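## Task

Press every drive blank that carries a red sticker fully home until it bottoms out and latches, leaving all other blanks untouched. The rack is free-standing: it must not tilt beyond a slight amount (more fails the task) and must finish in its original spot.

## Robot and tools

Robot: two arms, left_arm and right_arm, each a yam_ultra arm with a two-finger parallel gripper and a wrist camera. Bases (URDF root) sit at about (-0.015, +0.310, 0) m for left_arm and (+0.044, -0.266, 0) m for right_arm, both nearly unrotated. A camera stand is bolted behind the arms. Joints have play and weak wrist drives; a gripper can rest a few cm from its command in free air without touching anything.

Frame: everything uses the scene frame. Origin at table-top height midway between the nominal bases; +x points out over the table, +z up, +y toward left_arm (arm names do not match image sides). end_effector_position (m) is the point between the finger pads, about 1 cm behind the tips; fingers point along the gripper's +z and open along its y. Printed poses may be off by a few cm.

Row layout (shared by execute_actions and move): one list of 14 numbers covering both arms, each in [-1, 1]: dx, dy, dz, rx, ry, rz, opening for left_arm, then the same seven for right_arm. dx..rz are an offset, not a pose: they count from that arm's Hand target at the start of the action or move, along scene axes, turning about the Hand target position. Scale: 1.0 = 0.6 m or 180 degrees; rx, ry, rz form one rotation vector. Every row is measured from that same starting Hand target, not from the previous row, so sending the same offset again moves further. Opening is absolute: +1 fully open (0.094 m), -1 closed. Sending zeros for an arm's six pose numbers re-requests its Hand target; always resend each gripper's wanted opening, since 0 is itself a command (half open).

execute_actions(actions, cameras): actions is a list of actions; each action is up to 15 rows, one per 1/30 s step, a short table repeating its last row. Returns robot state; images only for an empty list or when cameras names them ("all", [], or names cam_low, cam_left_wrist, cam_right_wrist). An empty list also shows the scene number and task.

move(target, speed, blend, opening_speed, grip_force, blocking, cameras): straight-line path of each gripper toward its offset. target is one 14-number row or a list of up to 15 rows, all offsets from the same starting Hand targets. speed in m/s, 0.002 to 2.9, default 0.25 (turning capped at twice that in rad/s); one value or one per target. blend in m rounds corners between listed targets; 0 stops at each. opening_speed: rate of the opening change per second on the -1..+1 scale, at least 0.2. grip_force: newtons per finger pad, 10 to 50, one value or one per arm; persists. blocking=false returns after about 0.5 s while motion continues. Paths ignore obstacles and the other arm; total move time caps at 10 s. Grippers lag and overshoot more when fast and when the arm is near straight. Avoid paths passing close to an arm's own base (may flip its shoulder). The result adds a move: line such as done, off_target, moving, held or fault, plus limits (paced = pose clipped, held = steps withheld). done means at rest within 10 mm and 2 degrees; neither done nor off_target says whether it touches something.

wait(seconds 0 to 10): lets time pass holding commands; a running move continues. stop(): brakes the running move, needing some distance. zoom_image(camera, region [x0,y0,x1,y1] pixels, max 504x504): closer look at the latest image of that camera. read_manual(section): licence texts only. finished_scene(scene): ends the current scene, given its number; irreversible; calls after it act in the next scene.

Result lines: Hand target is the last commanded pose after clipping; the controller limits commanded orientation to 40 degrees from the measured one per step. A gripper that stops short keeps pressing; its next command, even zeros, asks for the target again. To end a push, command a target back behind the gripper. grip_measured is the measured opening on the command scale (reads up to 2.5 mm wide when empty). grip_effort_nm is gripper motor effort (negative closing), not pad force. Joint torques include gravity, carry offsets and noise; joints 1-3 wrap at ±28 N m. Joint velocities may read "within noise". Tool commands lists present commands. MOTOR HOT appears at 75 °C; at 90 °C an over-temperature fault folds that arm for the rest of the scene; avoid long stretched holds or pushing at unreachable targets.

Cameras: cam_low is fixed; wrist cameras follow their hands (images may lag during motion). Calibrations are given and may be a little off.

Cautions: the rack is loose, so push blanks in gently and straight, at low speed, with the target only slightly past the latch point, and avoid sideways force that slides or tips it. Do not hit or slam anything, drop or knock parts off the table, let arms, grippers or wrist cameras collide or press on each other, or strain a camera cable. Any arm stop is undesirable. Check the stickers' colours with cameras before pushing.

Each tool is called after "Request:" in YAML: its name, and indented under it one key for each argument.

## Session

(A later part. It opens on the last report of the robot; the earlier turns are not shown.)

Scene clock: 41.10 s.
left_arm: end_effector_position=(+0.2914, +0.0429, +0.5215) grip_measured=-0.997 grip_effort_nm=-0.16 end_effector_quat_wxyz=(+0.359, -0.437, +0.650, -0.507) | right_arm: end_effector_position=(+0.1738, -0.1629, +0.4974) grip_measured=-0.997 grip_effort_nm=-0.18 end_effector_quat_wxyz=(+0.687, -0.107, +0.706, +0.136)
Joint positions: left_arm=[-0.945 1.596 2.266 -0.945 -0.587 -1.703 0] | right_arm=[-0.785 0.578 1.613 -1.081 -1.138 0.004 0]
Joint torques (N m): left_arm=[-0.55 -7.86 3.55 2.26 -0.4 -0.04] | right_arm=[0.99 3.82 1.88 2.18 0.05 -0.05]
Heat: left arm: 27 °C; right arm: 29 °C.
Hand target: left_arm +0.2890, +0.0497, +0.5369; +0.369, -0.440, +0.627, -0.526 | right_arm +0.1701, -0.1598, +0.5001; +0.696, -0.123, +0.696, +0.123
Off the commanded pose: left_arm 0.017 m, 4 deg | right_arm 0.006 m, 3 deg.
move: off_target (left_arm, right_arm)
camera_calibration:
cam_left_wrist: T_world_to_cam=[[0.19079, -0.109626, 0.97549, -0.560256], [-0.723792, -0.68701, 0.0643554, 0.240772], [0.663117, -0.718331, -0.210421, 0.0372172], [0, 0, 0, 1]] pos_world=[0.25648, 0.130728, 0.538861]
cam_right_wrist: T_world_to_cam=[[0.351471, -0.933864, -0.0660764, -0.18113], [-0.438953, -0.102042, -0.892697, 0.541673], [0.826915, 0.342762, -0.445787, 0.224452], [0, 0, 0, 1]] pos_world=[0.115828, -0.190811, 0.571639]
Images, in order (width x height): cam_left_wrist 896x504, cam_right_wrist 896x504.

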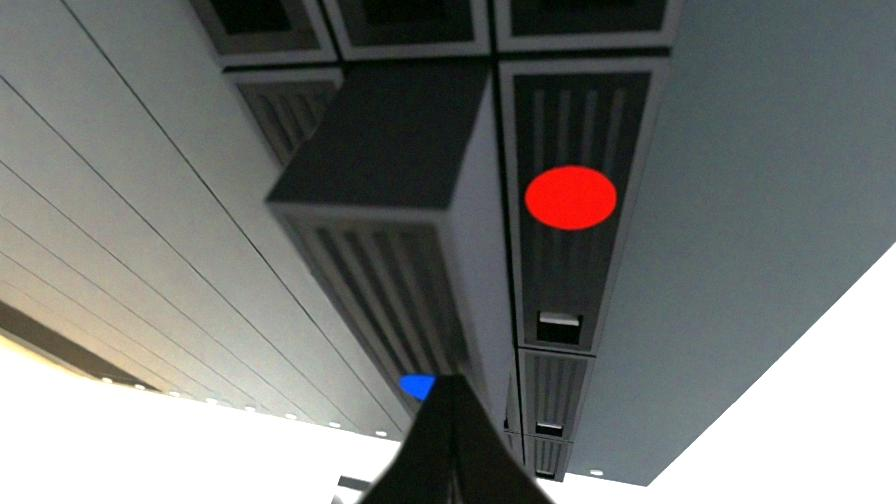

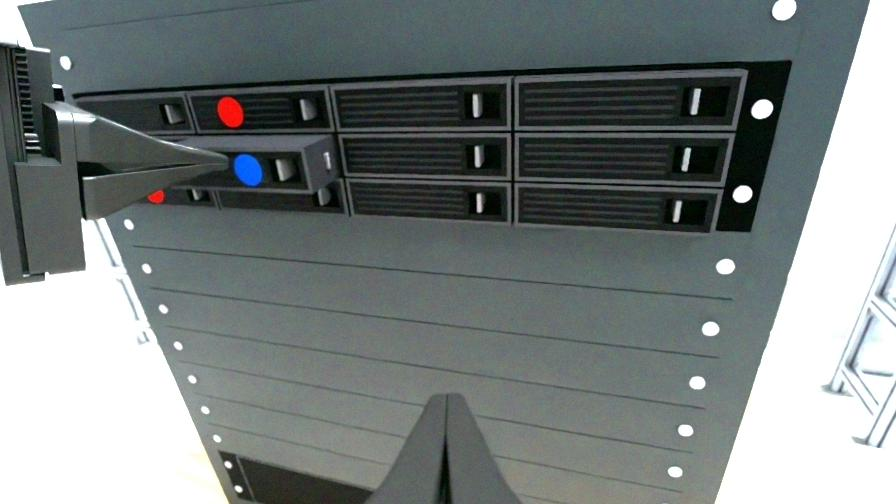

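Request:
move:
  target:
    - [-0.03,0,0,0,0,0,-1,0,0,0,0,0,0,-1]
    - [-0.03,0,0.014,0,0,0,-1,0,0,0,0,0,0,-1]
  speed: 0.15
  cameras: ["cam_left_wrist","cam_right_wrist"]

Scene clock: 44.67 s.
left_arm: end_effector_position=(+0.2704, +0.0470, +0.5451) grip_measured=-0.997 grip_effort_nm=-0.15 end_effector_quat_wxyz=(+0.360, -0.436, +0.628, -0.534) | right_arm: end_effector_position=(+0.1738, -0.1629, +0.4974) grip_measured=-0.997 grip_effort_nm=-0.18 end_effector_quat_wxyz=(+0.687, -0.107, +0.706, +0.136)
Joint positions: left_arm=[-1.009 1.574 2.304 -0.945 -0.65 -1.715 0] | right_arm=[-0.785 0.578 1.613 -1.081 -1.138 0.004 0]
Joint torques (N m): left_arm=[-0.5 -4.49 5.63 1.57 -0.35 -0.05] | right_arm=[0.99 3.82 1.88 2.18 0.05 -0.05]
Heat: left arm: 28 °C; right arm: 29 °C.
Hand target: left_arm +0.2710, +0.0498, +0.5453; +0.369, -0.440, +0.627, -0.526 | right_arm +0.1701, -0.1598, +0.5001; +0.696, -0.123, +0.696, +0.123
Off the commanded pose: left_arm 0.003 m, 1 deg | right_arm 0.006 m, 3 deg.
move: off_target (right_arm)
camera_calibration:
cam_left_wrist: T_world_to_cam=[[0.149913, -0.0564671, 0.987085, -0.576617], [-0.727307, -0.682587, 0.071411, 0.223777], [0.669739, -0.72862, -0.143397, 0.0211867], [0, 0, 0, 1]] pos_world=[0.235007, 0.135625, 0.556229]
cam_right_wrist: T_world_to_cam=[[0.351471, -0.933864, -0.0660764, -0.18113], [-0.438953, -0.102042, -0.892697, 0.541673], [0.826915, 0.342762, -0.445787, 0.224452], [0, 0, 0, 1]] pos_world=[0.115828, -0.190811, 0.571639]
Images, in order (width x height): cam_left_wrist 896x504, cam_right_wrist 896x504.

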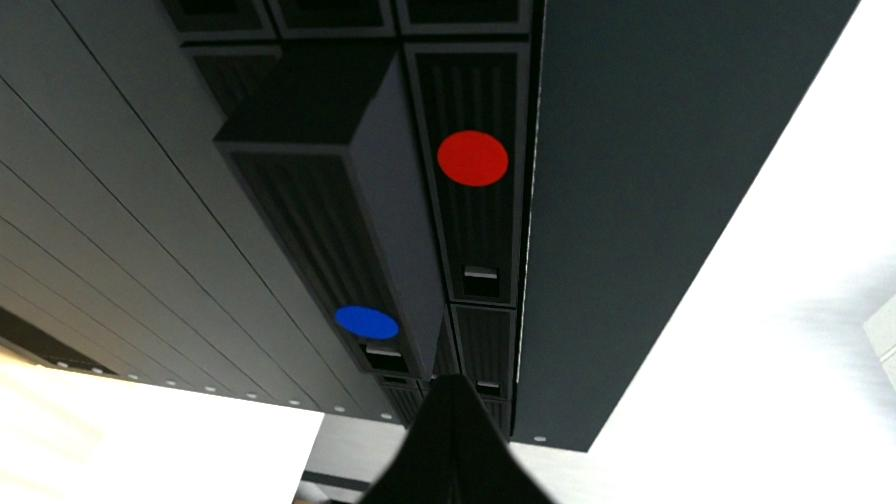

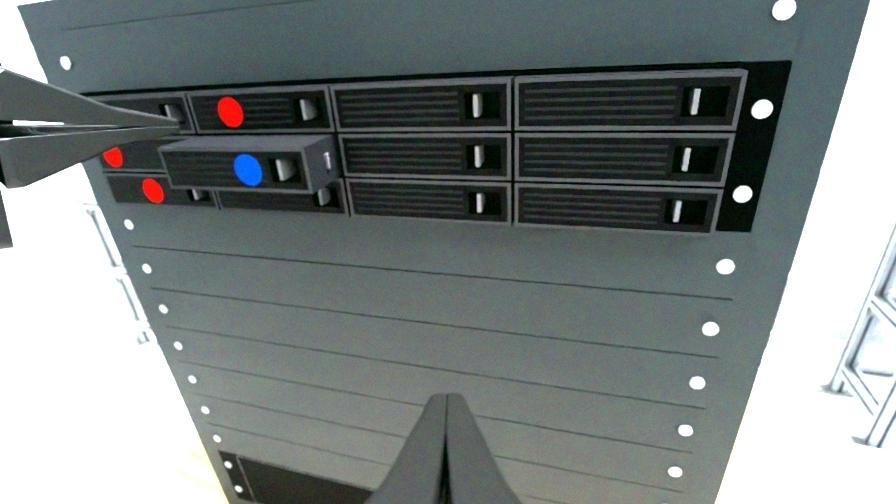

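Request:
move:
  target: [0.13,0,0.002,0,0,0,-1,0,0,0,0,0,0,-1]
  speed: 0.08
  cameras: ["cam_left_wrist","cam_right_wrist"]

Scene clock: 46.83 s.
left_arm: end_effector_position=(+0.3297, +0.0525, +0.5444) grip_measured=-0.997 grip_effort_nm=-0.16 end_effector_quat_wxyz=(+0.351, -0.439, +0.637, -0.527) | right_arm: end_effector_position=(+0.1738, -0.1629, +0.4974) grip_measured=-0.997 grip_effort_nm=-0.19 end_effector_quat_wxyz=(+0.687, -0.107, +0.706, +0.136)
Joint positions: left_arm=[-0.797 1.749 2.546 -1.017 -0.43 -1.68 0] | right_arm=[-0.785 0.578 1.613 -1.081 -1.138 0.004 0]
Joint torques (N m): left_arm=[2.36 -3.51 5.04 2.36 -0.14 0.2] | right_arm=[1.01 3.81 1.89 2.18 0.05 -0.05]
Heat: left arm: 28 °C; right arm: 30 °C.
Hand target: left_arm +0.3490, +0.0496, +0.5464; +0.369, -0.440, +0.628, -0.526 | right_arm +0.1701, -0.1598, +0.5001; +0.696, -0.123, +0.696, +0.123
Off the commanded pose: left_arm 0.020 m, 2 deg | right_arm 0.006 m, 3 deg.
move: off_target (left_arm, right_arm)
camera_calibration:
cam_left_wrist: T_world_to_cam=[[0.177255, -0.0657959, 0.981963, -0.590287], [-0.730678, -0.677218, 0.0865191, 0.263373], [0.65931, -0.732835, -0.168116, 0.00245653], [0, 0, 0, 1]] pos_world=[0.295453, 0.141322, 0.557266]
cam_right_wrist: T_world_to_cam=[[0.351471, -0.933864, -0.0660764, -0.18113], [-0.438953, -0.102042, -0.892697, 0.541673], [0.826915, 0.342762, -0.445787, 0.224452], [0, 0, 0, 1]] pos_world=[0.115828, -0.190811, 0.571639]
Images, in order (width x height): cam_left_wrist 896x504, cam_right_wrist 896x504.

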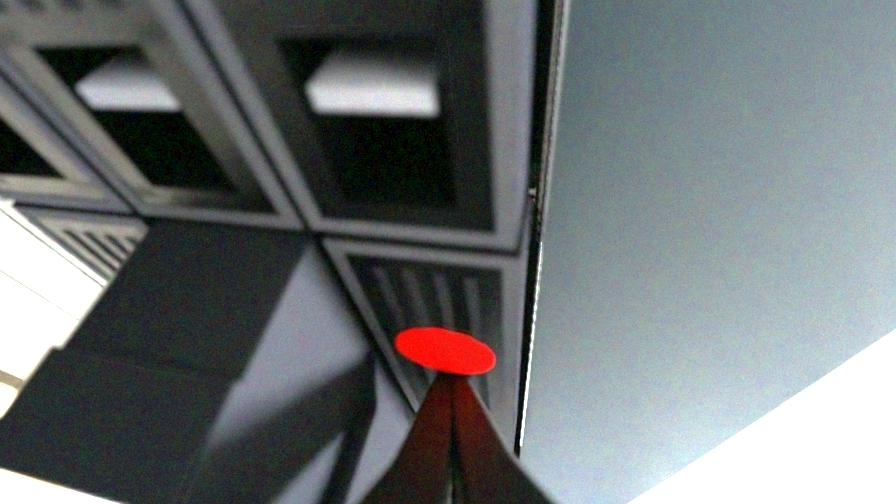

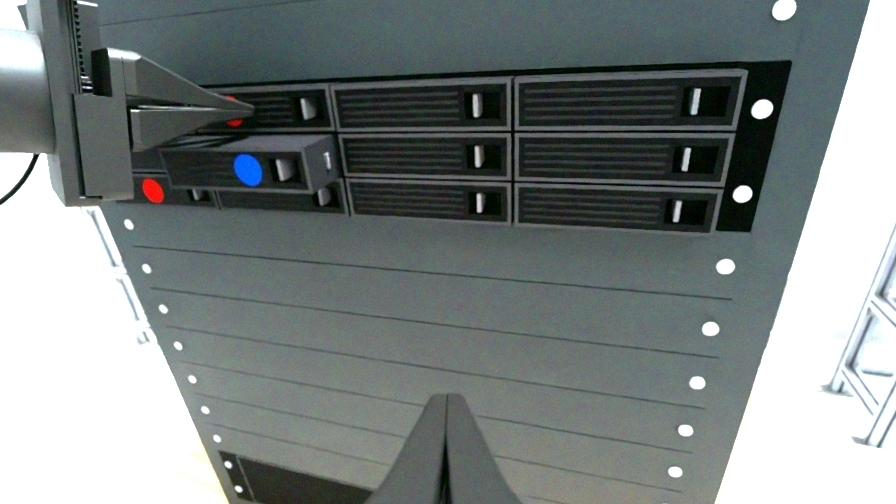

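Request:
move:
  target: [-0.16,0,0.012,0,0,0,-1,0,0,0,0,0,0,-1]
  speed: 0.2
  cameras: ["all"]

Scene clock: 49.20 s.
left_arm: end_effector_position=(+0.2536, +0.0442, +0.5614) grip_measured=-0.997 grip_effort_nm=-0.16 end_effector_quat_wxyz=(+0.359, -0.436, +0.620, -0.545) | right_arm: end_effector_position=(+0.1738, -0.1629, +0.4974) grip_measured=-0.997 grip_effort_nm=-0.18 end_effector_quat_wxyz=(+0.687, -0.107, +0.706, +0.136)
Joint positions: left_arm=[-1.079 1.619 2.437 -1.017 -0.717 -1.733 0] | right_arm=[-0.785 0.578 1.613 -1.081 -1.138 0.004 0]
Joint torques (N m): left_arm=[-0.46 -5.72 2.92 1.37 -0.36 -0.08] | right_arm=[0.99 3.82 1.88 2.18 0.05 -0.05]
Heat: left arm: 28 °C; right arm: 30 °C.
Hand target: left_arm +0.2530, +0.0497, +0.5537; +0.369, -0.440, +0.627, -0.526 | right_arm +0.1701, -0.1598, +0.5001; +0.696, -0.123, +0.696, +0.123
Off the commanded pose: left_arm 0.009 m, 3 deg | right_arm 0.006 m, 3 deg.
move: off_target (left_arm, right_arm)
camera_calibration:
cam_left_wrist: T_world_to_cam=[[0.136834, -0.032667, 0.990055, -0.58976], [-0.728846, -0.680187, 0.07829, 0.204914], [0.670865, -0.73231, -0.116882, 0.0176878], [0, 0, 0, 1]] pos_world=[0.218184, 0.133067, 0.56992]
cam_right_wrist: T_world_to_cam=[[0.351471, -0.933864, -0.0660764, -0.18113], [-0.438953, -0.102042, -0.892697, 0.541673], [0.826915, 0.342762, -0.445787, 0.224452], [0, 0, 0, 1]] pos_world=[0.115828, -0.190811, 0.571639]

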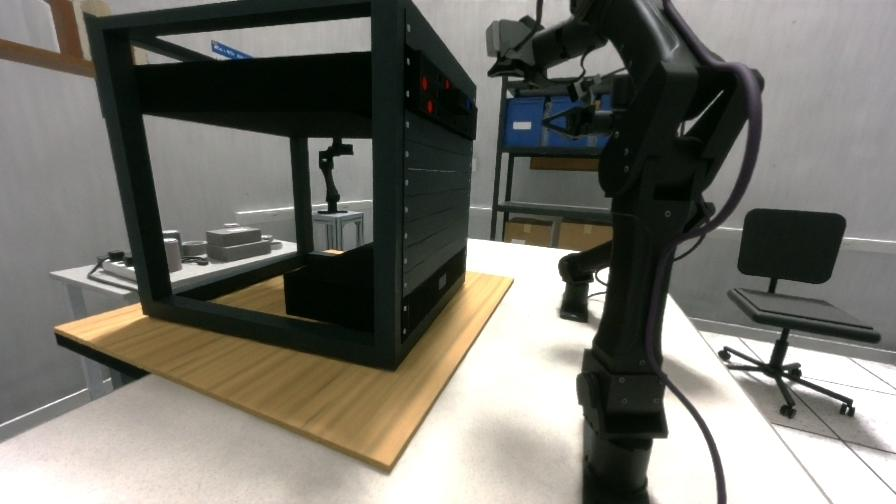

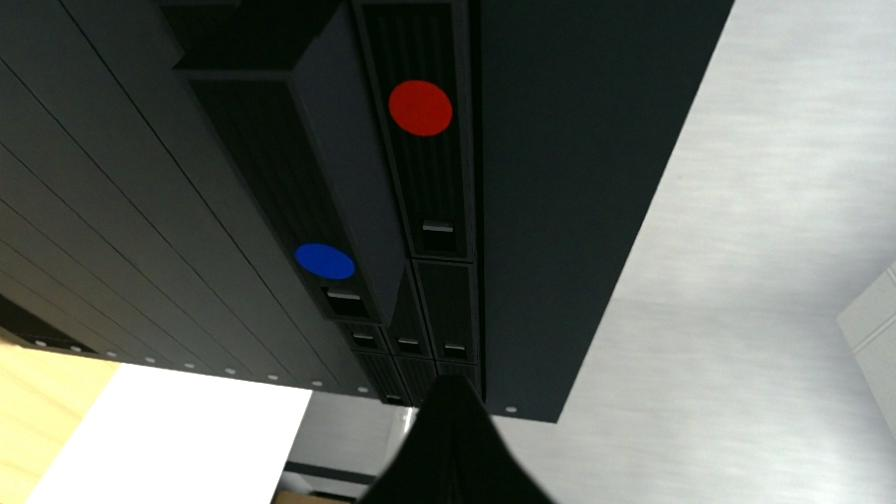

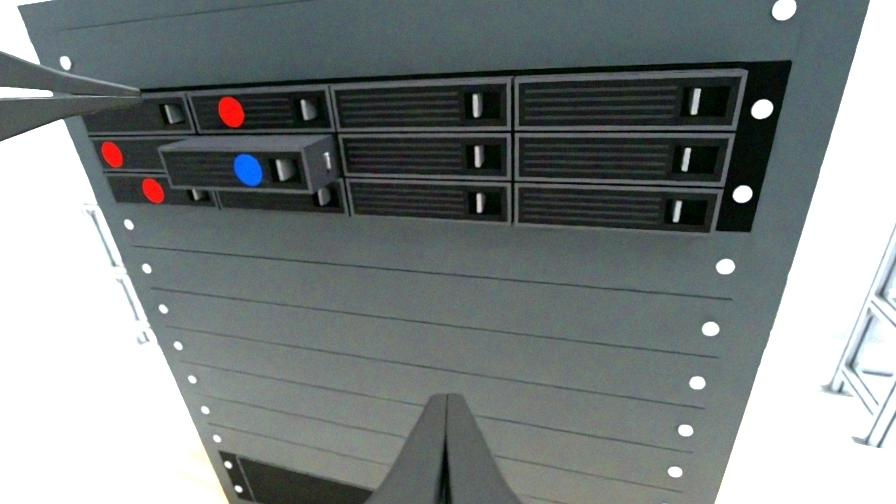

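Request:
finished_scene:
  scene: 3

The scene is finished: the task was done.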